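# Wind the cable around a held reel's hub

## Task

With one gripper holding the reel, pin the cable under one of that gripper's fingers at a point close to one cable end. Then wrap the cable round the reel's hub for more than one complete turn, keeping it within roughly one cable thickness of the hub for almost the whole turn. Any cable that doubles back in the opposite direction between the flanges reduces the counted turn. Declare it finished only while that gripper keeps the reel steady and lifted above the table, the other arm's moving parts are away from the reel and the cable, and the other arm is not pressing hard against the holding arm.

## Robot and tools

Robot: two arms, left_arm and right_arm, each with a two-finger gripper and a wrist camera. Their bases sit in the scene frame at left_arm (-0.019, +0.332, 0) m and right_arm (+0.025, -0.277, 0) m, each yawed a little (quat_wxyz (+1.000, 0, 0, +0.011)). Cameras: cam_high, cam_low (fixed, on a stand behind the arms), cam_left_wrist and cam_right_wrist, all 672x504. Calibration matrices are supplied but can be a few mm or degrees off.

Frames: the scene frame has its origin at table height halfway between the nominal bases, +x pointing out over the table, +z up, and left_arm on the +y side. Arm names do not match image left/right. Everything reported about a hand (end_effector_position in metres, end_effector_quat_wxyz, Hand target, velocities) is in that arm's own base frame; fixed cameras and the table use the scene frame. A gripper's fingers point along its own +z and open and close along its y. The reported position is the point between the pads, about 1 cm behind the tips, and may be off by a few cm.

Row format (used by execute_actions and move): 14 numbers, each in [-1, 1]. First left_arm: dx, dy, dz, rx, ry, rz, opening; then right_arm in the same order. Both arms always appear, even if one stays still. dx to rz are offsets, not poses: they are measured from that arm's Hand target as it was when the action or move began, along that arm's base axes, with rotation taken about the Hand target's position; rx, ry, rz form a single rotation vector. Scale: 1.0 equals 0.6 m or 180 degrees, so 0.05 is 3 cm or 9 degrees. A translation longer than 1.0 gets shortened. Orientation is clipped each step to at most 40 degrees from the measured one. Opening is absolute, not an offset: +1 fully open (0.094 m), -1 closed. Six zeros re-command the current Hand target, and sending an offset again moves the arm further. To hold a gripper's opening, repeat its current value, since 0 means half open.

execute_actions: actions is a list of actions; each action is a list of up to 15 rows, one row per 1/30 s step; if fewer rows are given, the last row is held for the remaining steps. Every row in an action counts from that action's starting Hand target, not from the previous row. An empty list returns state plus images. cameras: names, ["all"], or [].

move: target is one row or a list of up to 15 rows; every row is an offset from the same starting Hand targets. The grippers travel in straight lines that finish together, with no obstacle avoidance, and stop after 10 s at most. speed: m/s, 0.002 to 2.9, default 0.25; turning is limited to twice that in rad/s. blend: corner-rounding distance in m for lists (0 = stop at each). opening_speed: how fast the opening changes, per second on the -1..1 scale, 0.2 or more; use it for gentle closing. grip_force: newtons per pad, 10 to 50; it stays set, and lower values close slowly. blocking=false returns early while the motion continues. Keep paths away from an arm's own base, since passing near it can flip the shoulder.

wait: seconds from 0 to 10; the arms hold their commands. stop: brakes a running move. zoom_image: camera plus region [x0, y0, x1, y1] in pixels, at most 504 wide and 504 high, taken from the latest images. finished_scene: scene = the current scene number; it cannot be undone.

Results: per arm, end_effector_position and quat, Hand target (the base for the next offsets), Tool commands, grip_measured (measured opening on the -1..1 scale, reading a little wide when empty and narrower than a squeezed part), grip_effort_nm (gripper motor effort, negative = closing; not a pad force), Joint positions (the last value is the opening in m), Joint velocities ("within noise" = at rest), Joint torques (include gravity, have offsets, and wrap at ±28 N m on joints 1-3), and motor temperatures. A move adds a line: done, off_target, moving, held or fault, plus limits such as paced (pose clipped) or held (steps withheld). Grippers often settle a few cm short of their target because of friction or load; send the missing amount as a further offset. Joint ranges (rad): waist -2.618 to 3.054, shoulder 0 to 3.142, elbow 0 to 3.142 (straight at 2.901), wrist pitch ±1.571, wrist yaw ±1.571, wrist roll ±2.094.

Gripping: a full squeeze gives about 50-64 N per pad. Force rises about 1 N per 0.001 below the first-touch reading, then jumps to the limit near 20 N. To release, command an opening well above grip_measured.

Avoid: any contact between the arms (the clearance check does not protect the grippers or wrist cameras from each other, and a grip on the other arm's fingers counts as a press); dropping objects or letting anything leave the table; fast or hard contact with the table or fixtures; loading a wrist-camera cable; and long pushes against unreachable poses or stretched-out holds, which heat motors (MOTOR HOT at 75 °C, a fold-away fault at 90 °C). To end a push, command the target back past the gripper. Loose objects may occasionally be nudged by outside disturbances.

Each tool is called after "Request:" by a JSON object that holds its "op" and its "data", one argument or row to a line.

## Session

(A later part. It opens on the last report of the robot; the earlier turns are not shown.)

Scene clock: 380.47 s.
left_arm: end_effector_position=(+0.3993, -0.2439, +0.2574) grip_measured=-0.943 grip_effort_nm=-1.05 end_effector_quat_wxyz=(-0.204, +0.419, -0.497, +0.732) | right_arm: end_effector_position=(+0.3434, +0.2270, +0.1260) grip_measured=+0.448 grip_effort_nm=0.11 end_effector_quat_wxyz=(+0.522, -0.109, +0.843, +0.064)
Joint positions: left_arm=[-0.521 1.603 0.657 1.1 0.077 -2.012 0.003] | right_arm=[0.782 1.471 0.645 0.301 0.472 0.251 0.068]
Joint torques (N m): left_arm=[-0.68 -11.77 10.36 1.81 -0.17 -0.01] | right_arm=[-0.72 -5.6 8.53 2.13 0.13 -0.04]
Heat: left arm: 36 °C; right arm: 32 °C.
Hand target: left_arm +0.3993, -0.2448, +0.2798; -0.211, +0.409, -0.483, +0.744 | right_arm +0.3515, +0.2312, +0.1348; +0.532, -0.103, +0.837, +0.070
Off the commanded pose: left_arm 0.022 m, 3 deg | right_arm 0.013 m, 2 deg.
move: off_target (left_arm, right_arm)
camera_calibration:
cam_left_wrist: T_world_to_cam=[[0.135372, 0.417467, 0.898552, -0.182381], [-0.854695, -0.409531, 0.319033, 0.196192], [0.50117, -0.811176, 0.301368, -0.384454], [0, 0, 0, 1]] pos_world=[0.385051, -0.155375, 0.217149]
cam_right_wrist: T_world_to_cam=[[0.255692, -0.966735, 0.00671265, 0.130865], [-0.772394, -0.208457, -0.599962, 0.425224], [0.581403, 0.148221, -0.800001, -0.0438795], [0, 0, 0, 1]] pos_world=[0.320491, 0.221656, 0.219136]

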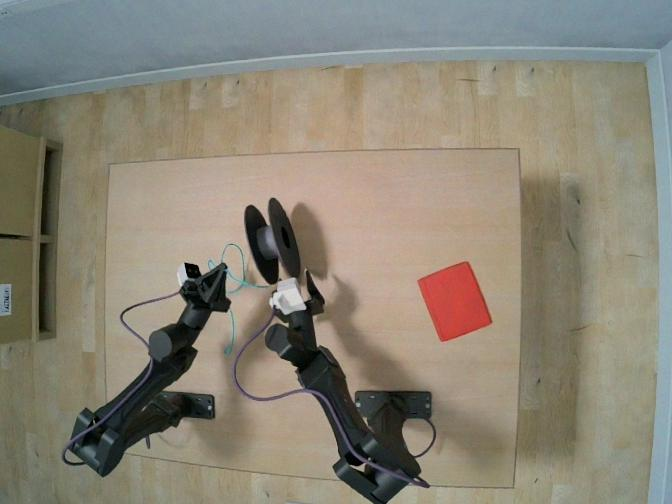

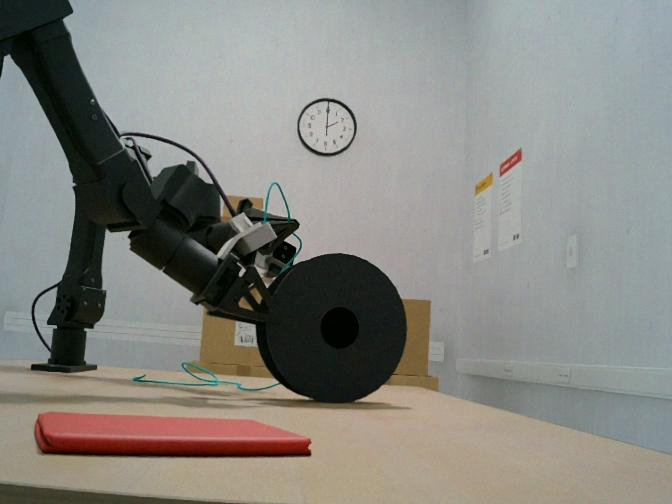

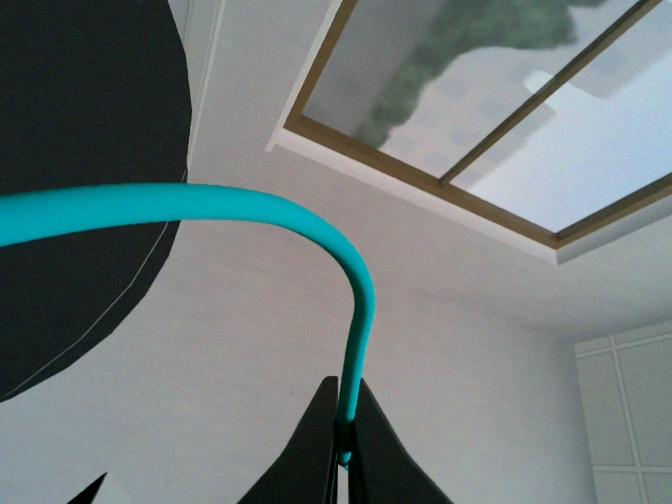

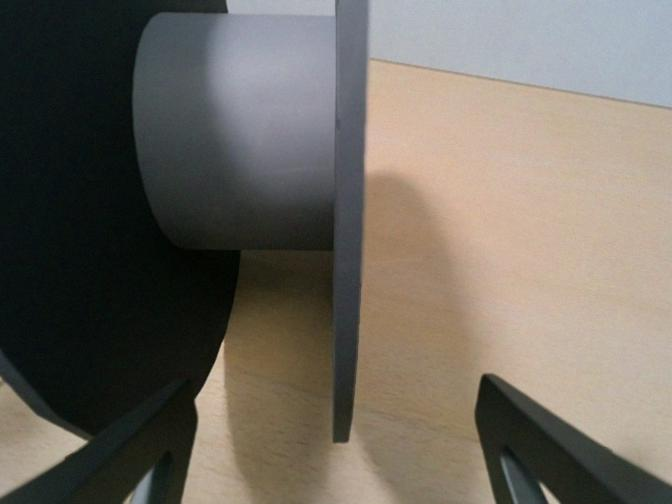

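Request:
{"op": "move", "data": {
  "target": [
    [0.02,0.09,0.067,0,0,0,-1,0,0,0.06,0,0,0,0.45],
    [0.068,0.041,0.067,0.3045,0.3946,0.0735,-1,0.069,0.0163,0.072,0,0,0,0.45]
  ],
  "speed": 0.15,
  "blend": [0.02,0],
  "cameras": ["all"]
}}

Request:
{"op": "zoom_image", "data": {
  "camera": "cam_high",
  "region": [180, 190, 350, 370]
}}

Request:
{"op": "zoom_image", "data": {
  "camera": "cam_low",
  "region": [220, 130, 420, 330]
}}

Scene clock: 389.77 s.
left_arm: end_effector_position=(+0.4378, -0.2200, +0.3286) grip_measured=-0.943 grip_effort_nm=-1.05 end_effector_quat_wxyz=(+0.201, -0.622, +0.708, -0.268) | right_arm: end_effector_position=(+0.3868, +0.2400, +0.1744) grip_measured=+0.448 grip_effort_nm=0.11 end_effector_quat_wxyz=(+0.532, -0.104, +0.838, +0.071)
Joint positions: left_arm=[-0.545 2.192 2.811 -1.535 -0.211 -1.914 0.003] | right_arm=[0.711 1.528 0.885 0.161 0.409 0.214 0.068]
Joint torques (N m): left_arm=[-0.64 -11.02 8.34 1.21 -0.36 0.05] | right_arm=[-0.76 -6.68 9.28 1.85 0.09 -0.04]
Heat: left arm: 37 °C; right arm: 32 °C.
Hand target: left_arm +0.4401, -0.2203, +0.3200; +0.133, -0.662, +0.735, -0.065 | right_arm +0.3928, +0.2411, +0.1780; +0.532, -0.103, +0.837, +0.070
Off the commanded pose: left_arm 0.009 m, 25 deg | right_arm 0.007 m, 0 deg.
joint sent to its limit (left arm) — joint 4 (wrist pitch), lower limit. The joint targets are off in orientation, not in position.
move: off_target (left_arm)
camera_calibration:
cam_left_wrist: T_world_to_cam=[[0.783319, -0.080239, 0.61642, -0.562024], [-0.383625, -0.842673, 0.377803, -0.104696], [0.489126, -0.532414, -0.690863, -0.013268], [0, 0, 0, 1]] pos_world=[0.40657, -0.140385, 0.376831]
cam_right_wrist: T_world_to_cam=[[0.255966, -0.966658, -0.00734981, 0.134401], [-0.760361, -0.196633, -0.619021, 0.486294], [0.596936, 0.164037, -0.78534, -0.0446265], [0, 0, 0, 1]] pos_world=[0.361996, 0.232861, 0.266967]

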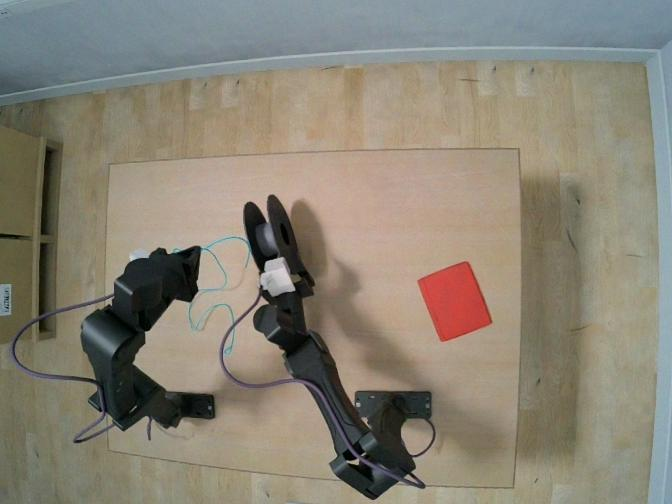

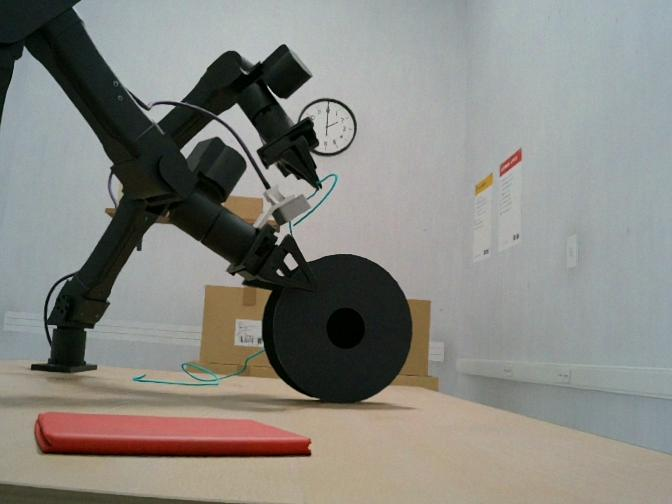

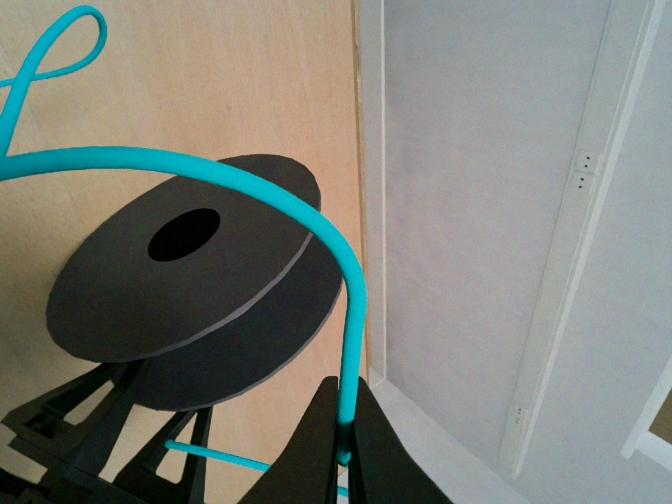

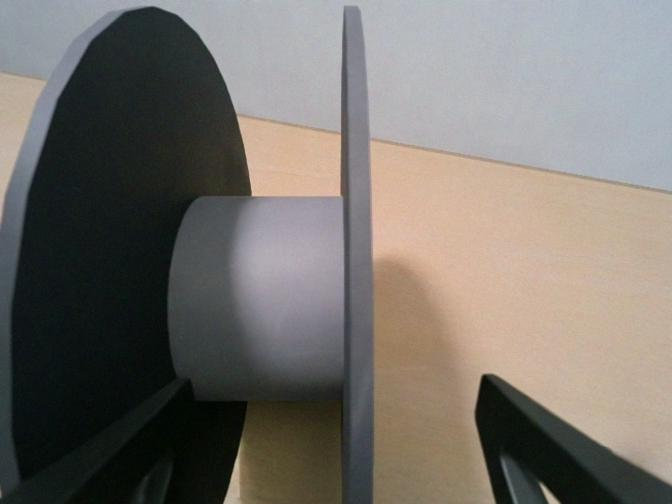

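Scaled by 2.800 from the camera's 672x504 image, which has a finer 960x720 frame.

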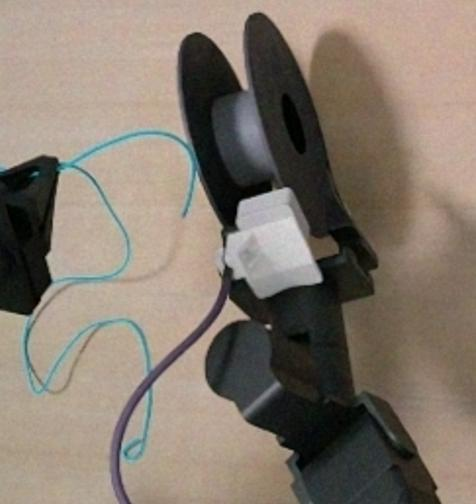

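Scaled by 2.520 from the camera's 672x504 image, which has a finer 960x720 frame.

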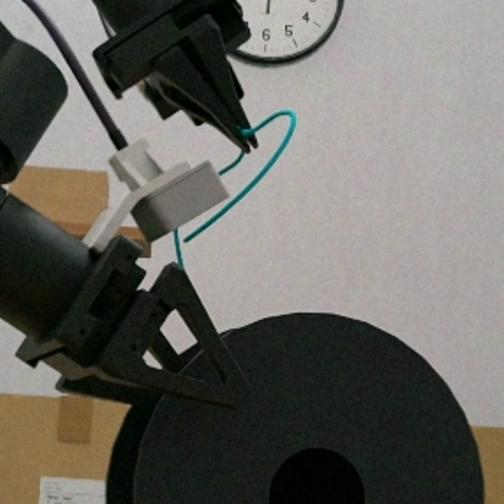

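Request:
{"op": "move", "data": {
  "target": [0.027,-0.073,-0.083,0,0,0,-1,0,0,0,0,0,0,0.45],
  "speed": 0.1,
  "cameras": ["all"]
}}

Request:
{"op": "zoom_image", "data": {
  "camera": "cam_high",
  "region": [180, 190, 350, 370]
}}

Request:
{"op": "zoom_image", "data": {
  "camera": "cam_low",
  "region": [220, 130, 420, 330]
}}

Scene clock: 392.97 s.
left_arm: end_effector_position=(+0.4514, -0.2611, +0.2772) grip_measured=-0.943 grip_effort_nm=-1.05 end_effector_quat_wxyz=(+0.184, -0.623, +0.721, -0.242) | right_arm: end_effector_position=(+0.3868, +0.2400, +0.1744) grip_measured=+0.448 grip_effort_nm=0.11 end_effector_quat_wxyz=(+0.532, -0.104, +0.838, +0.071)
Joint positions: left_arm=[-0.604 2.328 2.841 -1.505 -0.225 -1.962 0.003] | right_arm=[0.711 1.528 0.885 0.161 0.409 0.214 0.068]
Joint torques (N m): left_arm=[-0.65 -12.64 8.8 1.29 -0.33 -0.06] | right_arm=[-0.72 -6.67 9.22 1.85 0.08 -0.05]
Heat: left arm: 37 °C; right arm: 32 °C.
Hand target: left_arm +0.4563, -0.2641, +0.2702; +0.133, -0.662, +0.735, -0.065 | right_arm +0.3928, +0.2410, +0.1780; +0.532, -0.103, +0.837, +0.070
Off the commanded pose: left_arm 0.009 m, 22 deg | right_arm 0.007 m, 0 deg.
elbow stopped short (left arm): the move would have taken joint 3 (elbow) straighter than the controller allows.
move: off_target (left_arm)
camera_calibration:
cam_left_wrist: T_world_to_cam=[[0.819031, -0.10332, 0.564369, -0.55204], [-0.370318, -0.846524, 0.382443, -0.122986], [0.438238, -0.522229, -0.73159, -0.0403325], [0, 0, 0, 1]] pos_world=[0.42427, -0.18221, 0.329083]
cam_right_wrist: T_world_to_cam=[[0.255966, -0.966658, -0.00734981, 0.134401], [-0.760361, -0.196633, -0.619021, 0.486294], [0.596936, 0.164037, -0.78534, -0.0446265], [0, 0, 0, 1]] pos_world=[0.361996, 0.232861, 0.266967]

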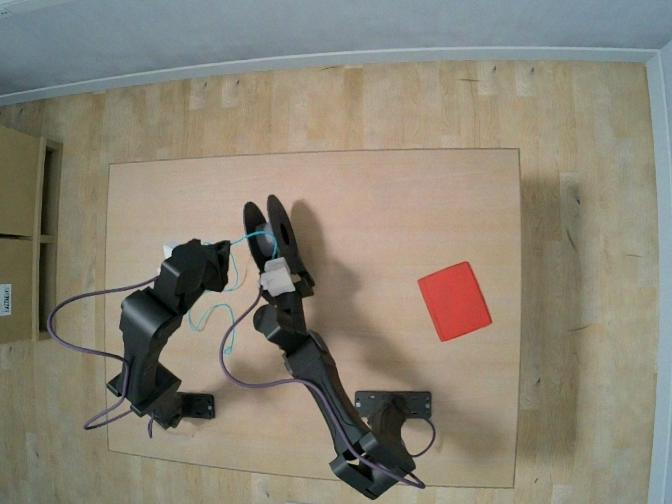

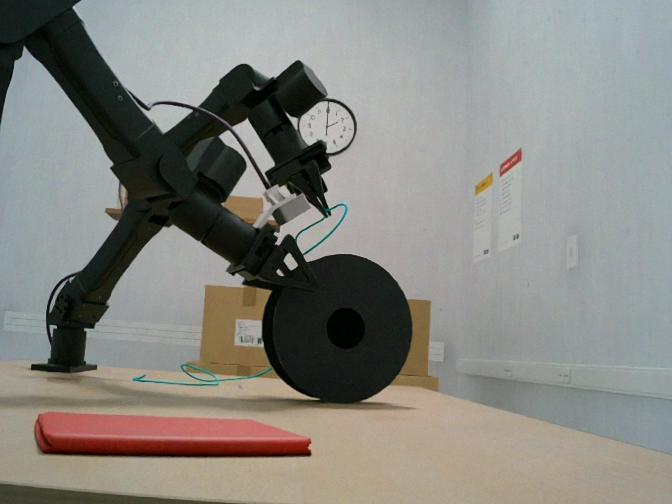

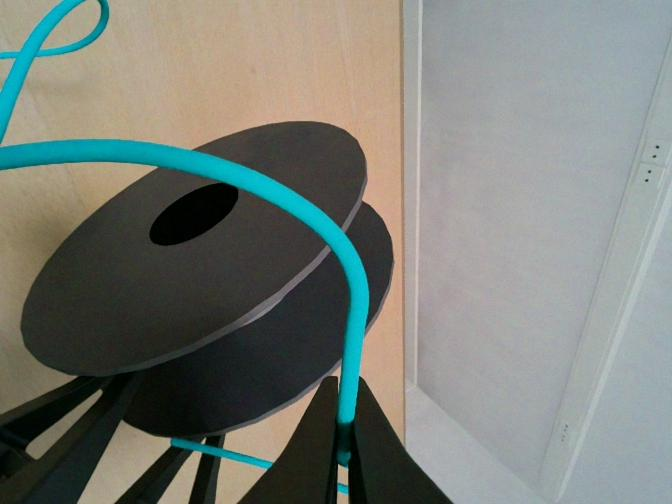

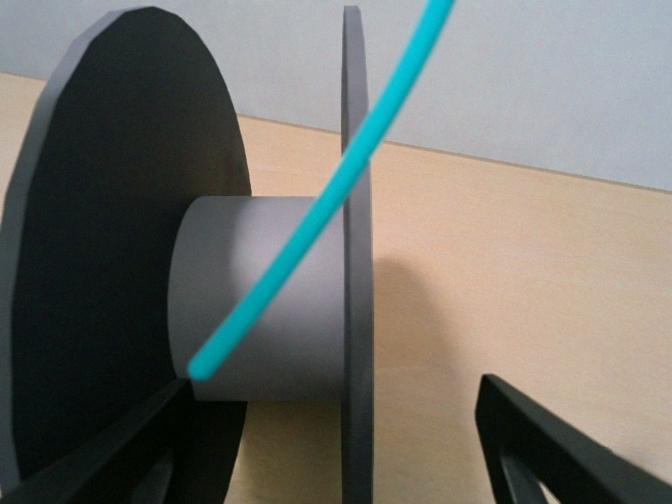

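Scaled by 2.800 from the camera's 672x504 image, which has a finer 960x720 frame.

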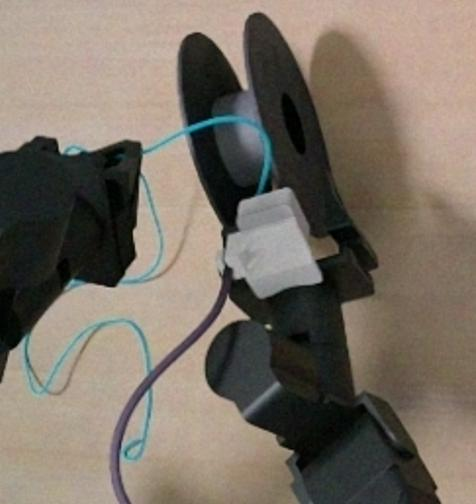

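Scaled by 2.520 from the camera's 672x504 image, which has a finer 960x720 frame.

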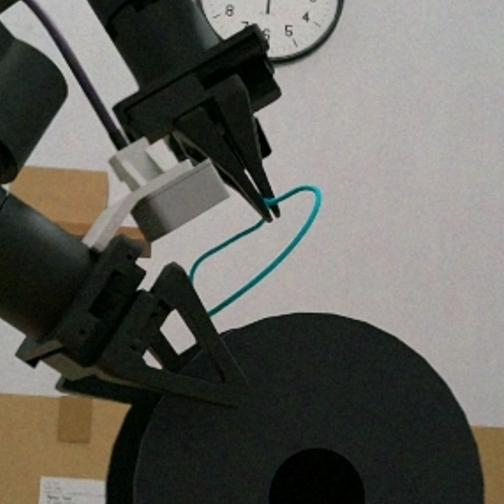

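Request:
{"op": "move", "data": {
  "target": [-0.003,0,-0.062,0,0,0,-1,0,0,0,0,0,0,0.45],
  "speed": 0.06,
  "cameras": ["all"]
}}

Scene clock: 396.87 s.
left_arm: end_effector_position=(+0.4541, -0.2629, +0.2447) grip_measured=-0.943 grip_effort_nm=-1.05 end_effector_quat_wxyz=(+0.171, -0.635, +0.725, -0.205) | right_arm: end_effector_position=(+0.3868, +0.2400, +0.1744) grip_measured=+0.448 grip_effort_nm=0.11 end_effector_quat_wxyz=(+0.532, -0.104, +0.838, +0.071)
Joint positions: left_arm=[-0.604 2.386 2.841 -1.529 -0.225 -1.986 0.003] | right_arm=[0.711 1.528 0.885 0.161 0.409 0.214 0.068]
Joint torques (N m): left_arm=[-0.59 -13.04 8.84 0.96 -0.29 -0.09] | right_arm=[-0.77 -6.71 9.32 1.86 0.09 -0.06]
Heat: left arm: 37 °C; right arm: 32 °C.
Hand target: left_arm +0.4545, -0.2641, +0.2330; +0.133, -0.662, +0.735, -0.065 | right_arm +0.3928, +0.2410, +0.1780; +0.532, -0.103, +0.837, +0.070
Off the commanded pose: left_arm 0.012 m, 17 deg | right_arm 0.007 m, 0 deg.
elbow stopped short (left arm): the move would have taken joint 3 (elbow) straighter than the controller allows.
move: off_target (left_arm)
camera_calibration:
cam_left_wrist: T_world_to_cam=[[0.858931, -0.104277, 0.501363, -0.538986], [-0.325794, -0.866632, 0.377899, -0.13546], [0.395091, -0.48793, -0.778349, -0.0261807], [0, 0, 0, 1]] pos_world=[0.429163, -0.186372, 0.30104]
cam_right_wrist: T_world_to_cam=[[0.255966, -0.966658, -0.00734981, 0.134401], [-0.760361, -0.196633, -0.619021, 0.486294], [0.596936, 0.164037, -0.78534, -0.0446265], [0, 0, 0, 1]] pos_world=[0.361996, 0.232861, 0.266967]

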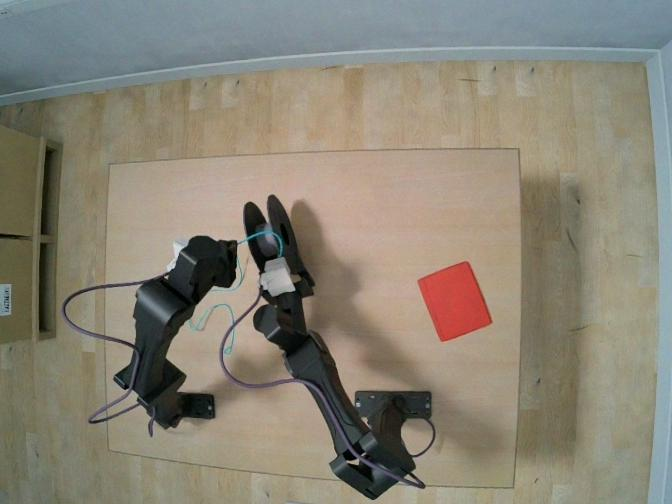

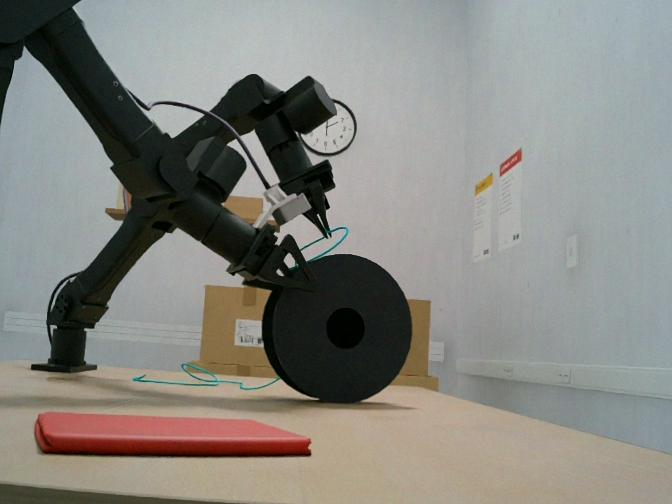

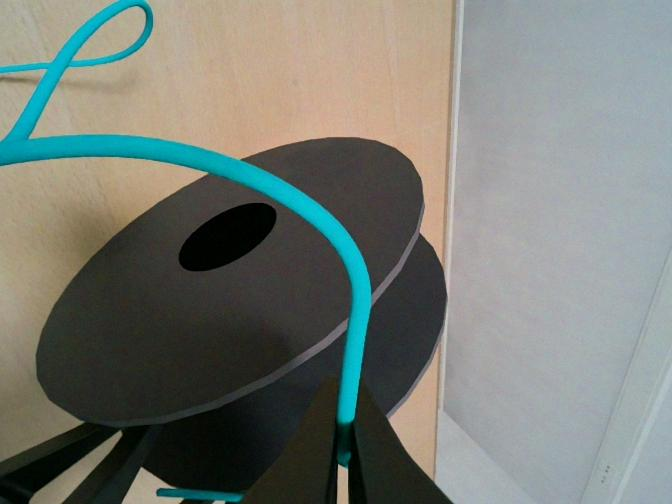

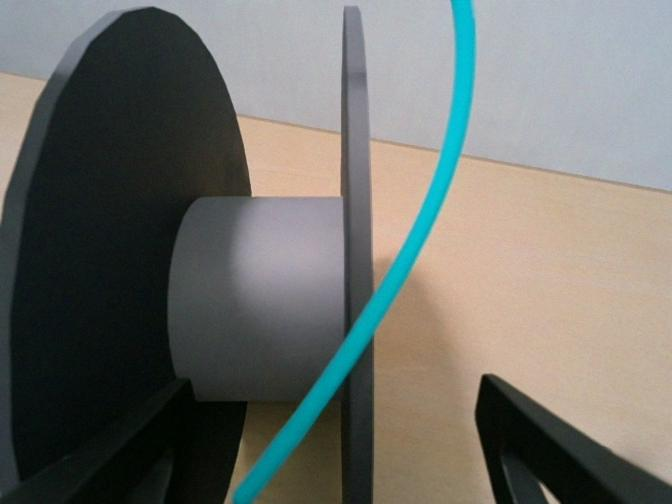

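Request:
{"op": "move", "data": {
  "target": [-0.108,-0.035,0.05,0,0,0,-1,-0.1165,-0.0324,0.0563,0,0,0,0.45],
  "speed": 0.08,
  "cameras": ["all"]
}}

Request:
{"op": "zoom_image", "data": {
  "camera": "cam_low",
  "region": [200, 130, 400, 330]
}}

Scene clock: 401.10 s.
left_arm: end_effector_position=(+0.3986, -0.2932, +0.2525) grip_measured=-0.943 grip_effort_nm=-1.06 end_effector_quat_wxyz=(+0.150, -0.628, +0.738, -0.194) | right_arm: end_effector_position=(+0.3283, +0.2252, +0.2137) grip_measured=+0.448 grip_effort_nm=0.11 end_effector_quat_wxyz=(+0.535, -0.106, +0.835, +0.071)
Joint positions: left_arm=[-0.722 2.255 2.66 -1.536 -0.237 -2.079 0.003] | right_arm=[0.82 1.266 0.836 -0.069 0.506 0.264 0.068]
Joint torques (N m): left_arm=[-0.62 -18.93 4.78 0.88 -0.37 -0.07] | right_arm=[0.61 -7.54 5.85 1.76 0.27 0.15]
Heat: left arm: 37 °C; right arm: 32 °C.
Hand target: left_arm +0.3897, -0.2850, +0.2630; +0.133, -0.662, +0.735, -0.065 | right_arm +0.3229, +0.2216, +0.2118; +0.532, -0.103, +0.837, +0.070
Off the commanded pose: left_arm 0.016 m, 15 deg | right_arm 0.007 m, 0 deg.
joint sent to its limit (left arm) — joint 4 (wrist pitch), lower limit; joint 6 (wrist roll), lower limit. The joint targets are off in orientation, not in position.
move: off_target (left_arm)
camera_calibration:
cam_left_wrist: T_world_to_cam=[[0.877763, -0.130739, 0.460912, -0.503449], [-0.335105, -0.855093, 0.395626, -0.180201], [0.342399, -0.50172, -0.79438, 0.00807958], [0, 0, 0, 1]] pos_world=[0.378756, -0.215855, 0.309756]
cam_right_wrist: T_world_to_cam=[[0.25817, -0.96609, -0.00427186, 0.133778], [-0.755147, -0.199038, -0.62461, 0.463314], [0.602579, 0.164482, -0.780925, 0.0206362], [0, 0, 0, 1]] pos_world=[0.302897, 0.218064, 0.306077]

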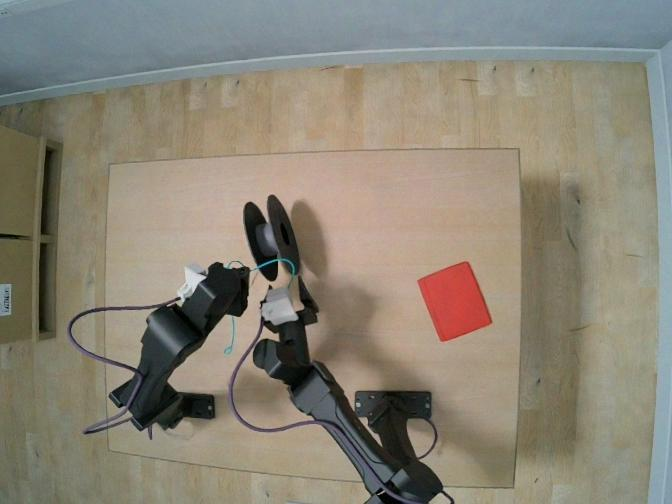

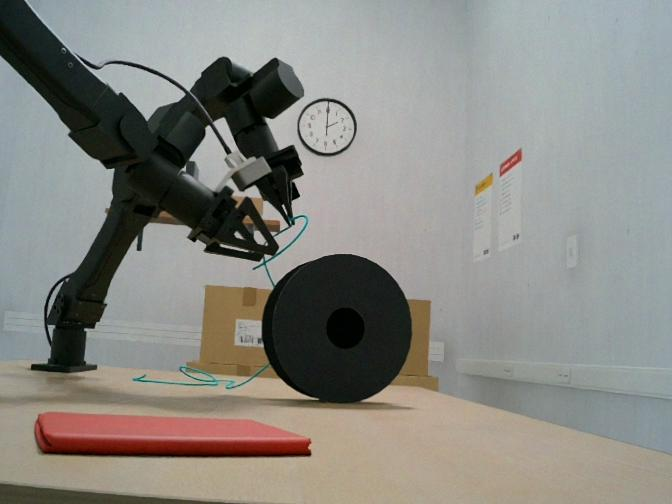

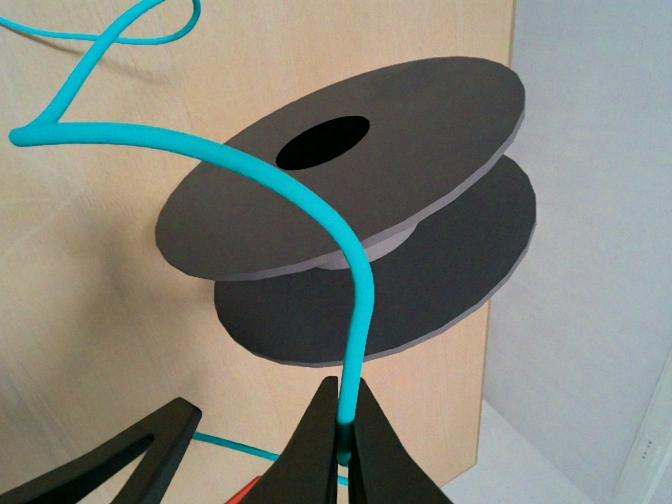

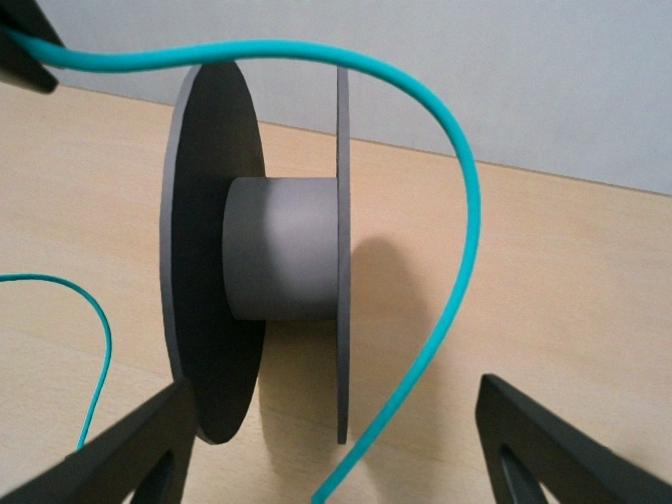

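Scaled by 2.520 from the camera's 672x504 image, which has a finer 960x720 frame.

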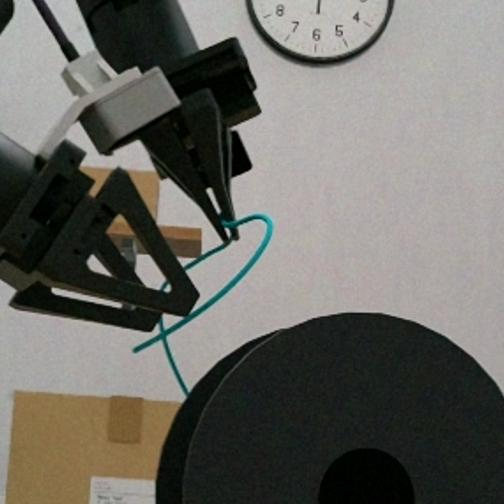

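Request:
{"op": "move", "data": {
  "target": [0,0,0,0,0,0,-1,0.012,0.003,-0.017,0,0,0,0.45],
  "speed": 0.05,
  "cameras": ["cam_low","cam_right_wrist"]
}}

Request:
{"op": "zoom_image", "data": {
  "camera": "cam_low",
  "region": [220, 180, 320, 280]
}}

Scene clock: 402.70 s.
left_arm: end_effector_position=(+0.3986, -0.2932, +0.2525) grip_measured=-0.943 grip_effort_nm=-1.05 end_effector_quat_wxyz=(+0.150, -0.628, +0.738, -0.194) | right_arm: end_effector_position=(+0.3280, +0.2253, +0.2102) grip_measured=+0.448 grip_effort_nm=0.11 end_effector_quat_wxyz=(+0.536, -0.105, +0.834, +0.073)
Joint positions: left_arm=[-0.722 2.255 2.66 -1.536 -0.237 -2.079 0.003] | right_arm=[0.82 1.266 0.817 -0.044 0.503 0.264 0.068]
Joint torques (N m): left_arm=[-0.59 -18.91 4.71 0.88 -0.35 -0.08] | right_arm=[-0.77 -4.44 5.86 2.08 0.11 0.05]
Heat: left arm: 37 °C; right arm: 32 °C.
Hand target: left_arm +0.3897, -0.2850, +0.2630; +0.133, -0.662, +0.735, -0.065 | right_arm +0.3301, +0.2234, +0.2016; +0.532, -0.103, +0.837, +0.070
Off the commanded pose: left_arm 0.016 m, 15 deg | right_arm 0.009 m, 1 deg.
joint sent to its limit (left arm) — joint 4 (wrist pitch), lower limit; joint 6 (wrist roll), lower limit. The joint targets are off in orientation, not in position.
move: off_target (left_arm)
camera_calibration:
cam_right_wrist: T_world_to_cam=[[0.26012, -0.96554, -0.00836981, 0.134064], [-0.752593, -0.197305, -0.628231, 0.46042], [0.604931, 0.169714, -0.777982, 0.0154378], [0, 0, 0, 1]] pos_world=[0.302298, 0.217668, 0.302383]
Images, in order (width x height): cam_low 672x504, cam_right_wrist 672x504.

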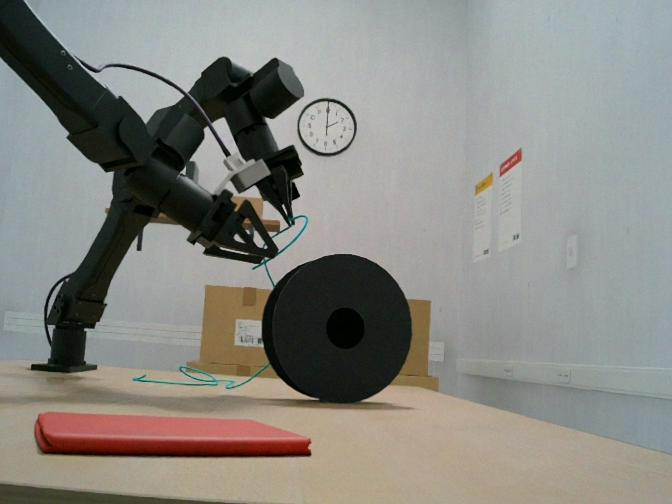

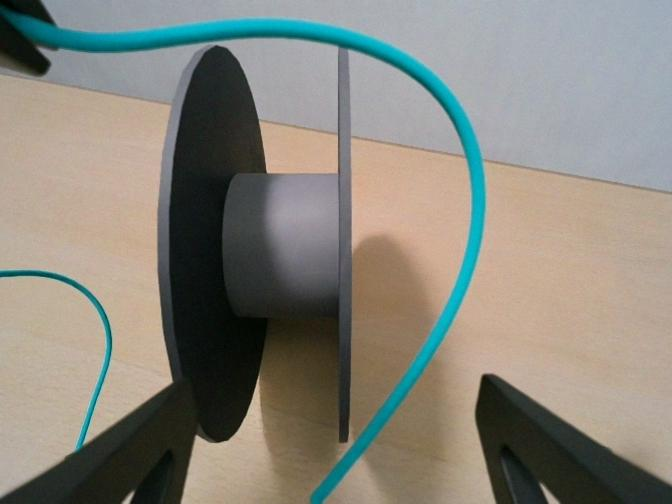

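Scaled by 5.040 from the camera's 672x504 image, which has a finer 960x720 frame.

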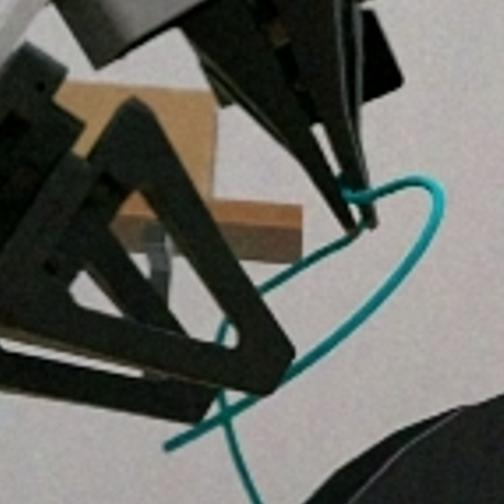

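Request:
{"op": "move", "data": {
  "target": [0,0,0,0,0,0,-1,0.018,0.005,-0.02,0,0,0,0.45],
  "speed": 0.05,
  "cameras": ["cam_low","cam_right_wrist"]
}}

Request:
{"op": "zoom_image", "data": {
  "camera": "cam_low",
  "region": [220, 180, 320, 280]
}}

Scene clock: 404.13 s.
left_arm: end_effector_position=(+0.3986, -0.2932, +0.2525) grip_measured=-0.943 grip_effort_nm=-1.05 end_effector_quat_wxyz=(+0.150, -0.628, +0.738, -0.194) | right_arm: end_effector_position=(+0.3392, +0.2286, +0.1962) grip_measured=+0.448 grip_effort_nm=0.11 end_effector_quat_wxyz=(+0.534, -0.103, +0.836, +0.074)
Joint positions: left_arm=[-0.722 2.255 2.66 -1.536 -0.237 -2.079 0.003] | right_arm=[0.797 1.324 0.804 0.028 0.484 0.259 0.068]
Joint torques (N m): left_arm=[-0.58 -18.97 4.79 0.89 -0.35 -0.09] | right_arm=[-0.72 -5.22 5.86 2.16 0.13 -0.04]
Heat: left arm: 37 °C; right arm: 32 °C.
Hand target: left_arm +0.3897, -0.2850, +0.2630; +0.133, -0.662, +0.735, -0.065 | right_arm +0.3410, +0.2263, +0.1896; +0.532, -0.103, +0.837, +0.070
Off the commanded pose: left_arm 0.016 m, 15 deg | right_arm 0.007 m, 1 deg.
joint sent to its limit (left arm) — joint 4 (wrist pitch), lower limit; joint 6 (wrist roll), lower limit. The joint targets are off in orientation, not in position.
move: off_target (left_arm)
camera_calibration:
cam_right_wrist: T_world_to_cam=[[0.2562, -0.966543, -0.0124689, 0.136529], [-0.756683, -0.192512, -0.624796, 0.460397], [0.601492, 0.169508, -0.780688, -0.00100002], [0, 0, 0, 1]] pos_world=[0.313997, 0.220763, 0.288576]
Images, in order (width x height): cam_low 672x504, cam_right_wrist 672x504.

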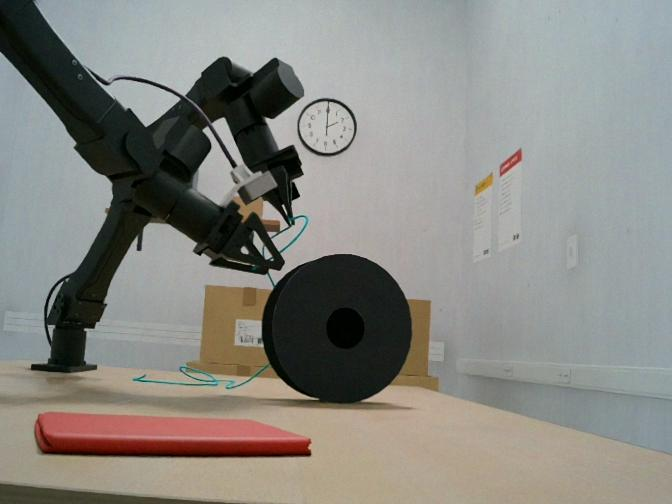

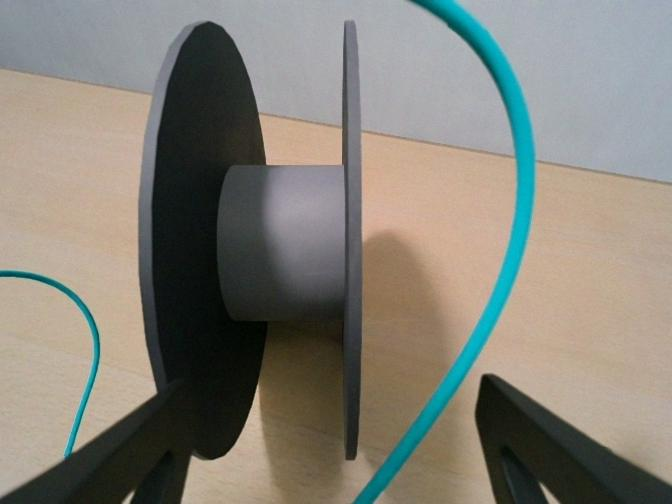

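Scaled by 5.040 from the camera's 672x504 image, which has a finer 960x720 frame.

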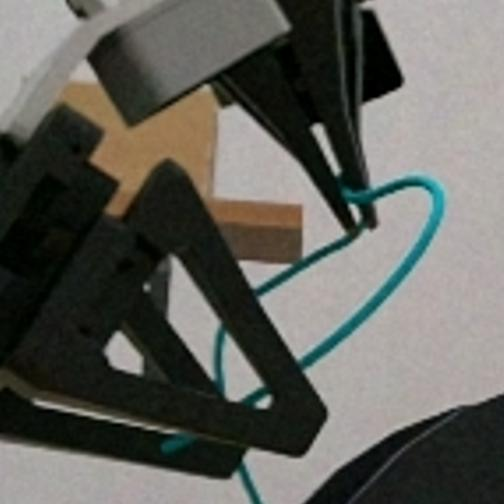

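Request:
{"op": "move", "data": {
  "target": [0,0,0,0,0,0,-1,-0.004,0,0.012,0,0,0,0.45],
  "speed": 0.05,
  "cameras": ["cam_low"]
}}

Request:
{"op": "zoom_image", "data": {
  "camera": "cam_low",
  "region": [220, 180, 320, 280]
}}

Scene clock: 408.37 s.
left_arm: end_effector_position=(+0.3986, -0.2932, +0.2525) grip_measured=-0.943 grip_effort_nm=-1.05 end_effector_quat_wxyz=(+0.150, -0.628, +0.738, -0.194) | right_arm: end_effector_position=(+0.3390, +0.2283, +0.1955) grip_measured=+0.448 grip_effort_nm=0.11 end_effector_quat_wxyz=(+0.533, -0.103, +0.837, +0.073)
Joint positions: left_arm=[-0.722 2.255 2.66 -1.536 -0.237 -2.079 0.003] | right_arm=[0.797 1.324 0.804 0.024 0.484 0.259 0.068]
Joint torques (N m): left_arm=[-0.57 -18.93 4.77 0.9 -0.35 -0.06] | right_arm=[-0.2 -6.56 7.31 1.77 0.19 0]
Heat: left arm: 36 °C; right arm: 32 °C.
Hand target: left_arm +0.3897, -0.2850, +0.2630; +0.133, -0.662, +0.735, -0.065 | right_arm +0.3385, +0.2263, +0.1967; +0.532, -0.103, +0.837, +0.069
Off the commanded pose: left_arm 0.016 m, 15 deg | right_arm 0.002 m, 0 deg.
joint sent to its limit (left arm) — joint 4 (wrist pitch), lower limit; joint 6 (wrist roll), lower limit. The joint targets are off in orientation, not in position.
move: off_target (left_arm)
Images, in order (width x height): cam_low 672x504.

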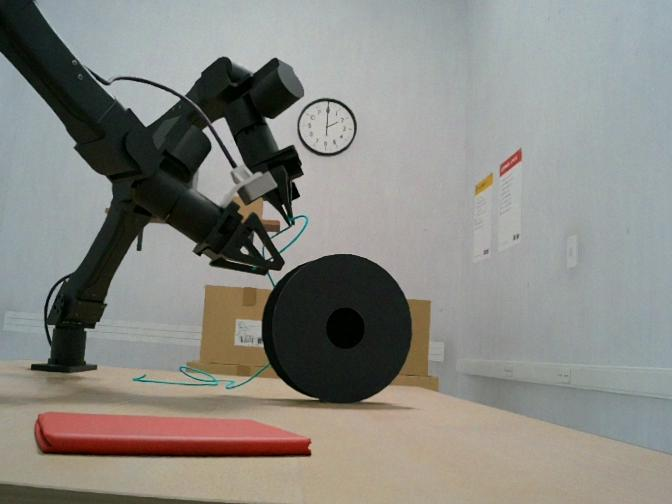

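Scaled by 5.040 from the camera's 672x504 image, which has a finer 960x720 frame.

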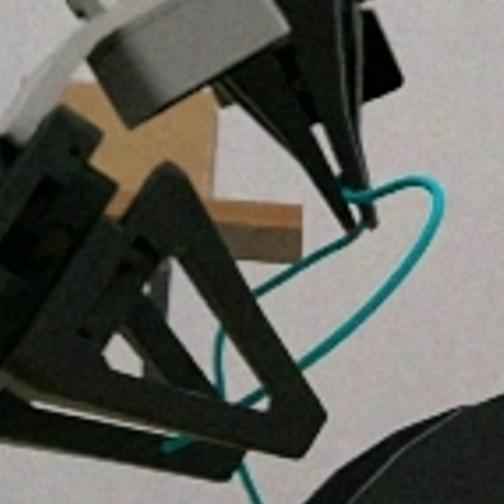

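Need ~8 mm up/back.

Request:
{"op": "move", "data": {
  "target": [0,0,0,0,0,0,-1,-0.006,-0.001,0.015,0,0,0,0.45],
  "speed": 0.05
}}

Request:
{"op": "move", "data": {
  "target": [0,0,0,0,0,0,-1,0,0,0,0,0,0,-1],
  "opening_speed": 0.6,
  "cameras": ["all"]
}}

Request:
{"op": "zoom_image", "data": {
  "camera": "cam_low",
  "region": [220, 180, 320, 280]
}}

Scene clock: 409.70 s.
left_arm: end_effector_position=(+0.3986, -0.2932, +0.2525) grip_measured=-0.943 grip_effort_nm=-1.05 end_effector_quat_wxyz=(+0.150, -0.628, +0.738, -0.194) | right_arm: end_effector_position=(+0.3355, +0.2245, +0.1866) grip_measured=+0.448 grip_effort_nm=0.11 end_effector_quat_wxyz=(+0.518, -0.110, +0.846, +0.060)
Joint positions: left_arm=[-0.722 2.255 2.66 -1.536 -0.237 -2.079 0.003] | right_arm=[0.797 1.324 0.804 -0.02 0.485 0.259 0.068]
Joint torques (N m): left_arm=[-0.57 -18.92 4.81 0.89 -0.36 -0.08] | right_arm=[0.55 -8.65 9.14 1.75 0.25 0.05]
Heat: left arm: 36 °C; right arm: 32 °C.
Hand target: left_arm +0.3897, -0.2850, +0.2630; +0.133, -0.662, +0.735, -0.065 | right_arm +0.3350, +0.2257, +0.2057; +0.532, -0.103, +0.837, +0.069
Off the commanded pose: left_arm 0.016 m, 15 deg | right_arm 0.019 m, 2 deg.
joint sent to its limit (left arm) — joint 4 (wrist pitch), lower limit; joint 6 (wrist roll), lower limit. The joint targets are off in orientation, not in position.
move: off_target (left_arm, right_arm)

Scene clock: 412.33 s.
left_arm: end_effector_position=(+0.3986, -0.2932, +0.2525) grip_measured=-0.943 grip_effort_nm=-1.05 end_effector_quat_wxyz=(+0.150, -0.629, +0.738, -0.194) | right_arm: end_effector_position=(+0.3354, +0.2243, +0.1864) grip_measured=-0.960 grip_effort_nm=-0.99 end_effector_quat_wxyz=(+0.518, -0.111, +0.846, +0.060)
Joint positions: left_arm=[-0.722 2.255 2.66 -1.536 -0.237 -2.08 0.003] | right_arm=[0.797 1.324 0.804 -0.022 0.486 0.259 0.002]
Joint torques (N m): left_arm=[-0.58 -18.93 4.74 0.89 -0.35 -0.06] | right_arm=[0.54 -8.69 9.16 1.76 0.26 0.05]
Heat: left arm: 36 °C; right arm: 32 °C.
Hand target: left_arm +0.3897, -0.2850, +0.2630; +0.133, -0.662, +0.735, -0.065 | right_arm +0.3349, +0.2257, +0.2057; +0.532, -0.103, +0.837, +0.069
Off the commanded pose: left_arm 0.016 m, 15 deg | right_arm 0.019 m, 2 deg.
joint sent to its limit (left arm) — joint 4 (wrist pitch), lower limit; joint 6 (wrist roll), lower limit. The joint targets are off in orientation, not in position.
move: off_target (left_arm, right_arm)
camera_calibration:
cam_left_wrist: T_world_to_cam=[[0.877834, -0.130367, 0.460881, -0.503386], [-0.334796, -0.855137, 0.395794, -0.180379], [0.342518, -0.501743, -0.794315, 0.00800945], [0, 0, 0, 1]] pos_world=[0.378756, -0.215855, 0.309756]
cam_right_wrist: T_world_to_cam=[[0.255133, -0.966806, 0.0139211, 0.128827], [-0.777624, -0.213723, -0.591289, 0.456027], [0.574637, 0.140032, -0.80634, 0.0147239], [0, 0, 0, 1]] pos_world=[0.313289, 0.219952, 0.279723]

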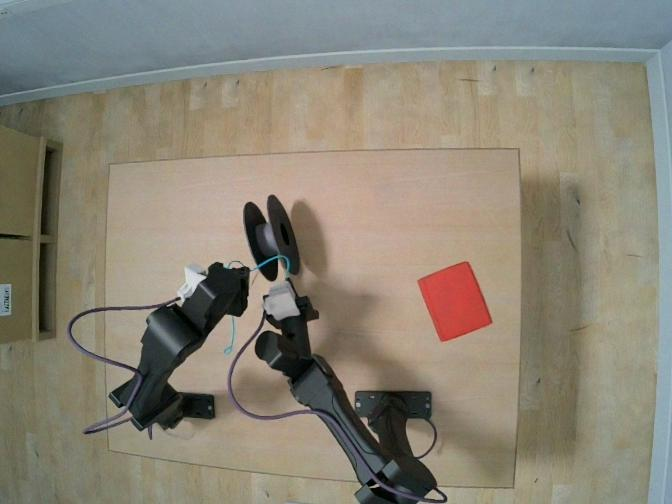

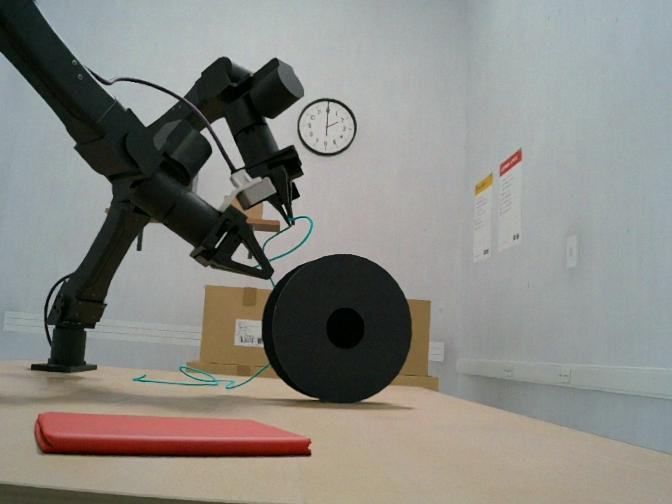

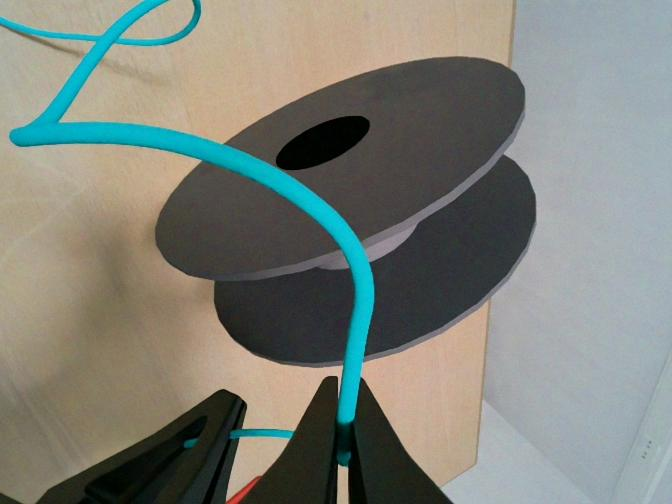

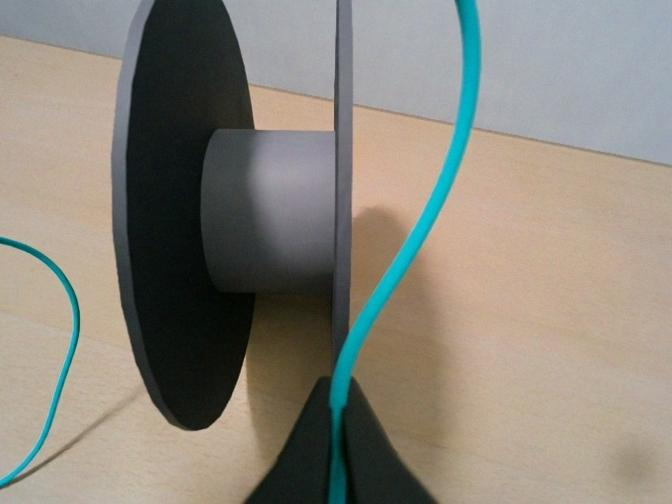

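Scaled by 5.040 from the camera's 672x504 image, which has a finer 960x720 frame.

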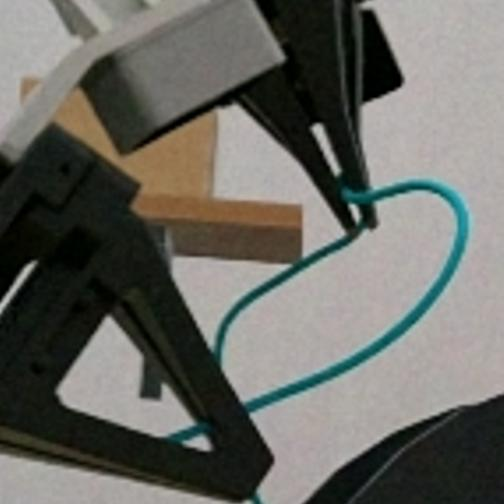

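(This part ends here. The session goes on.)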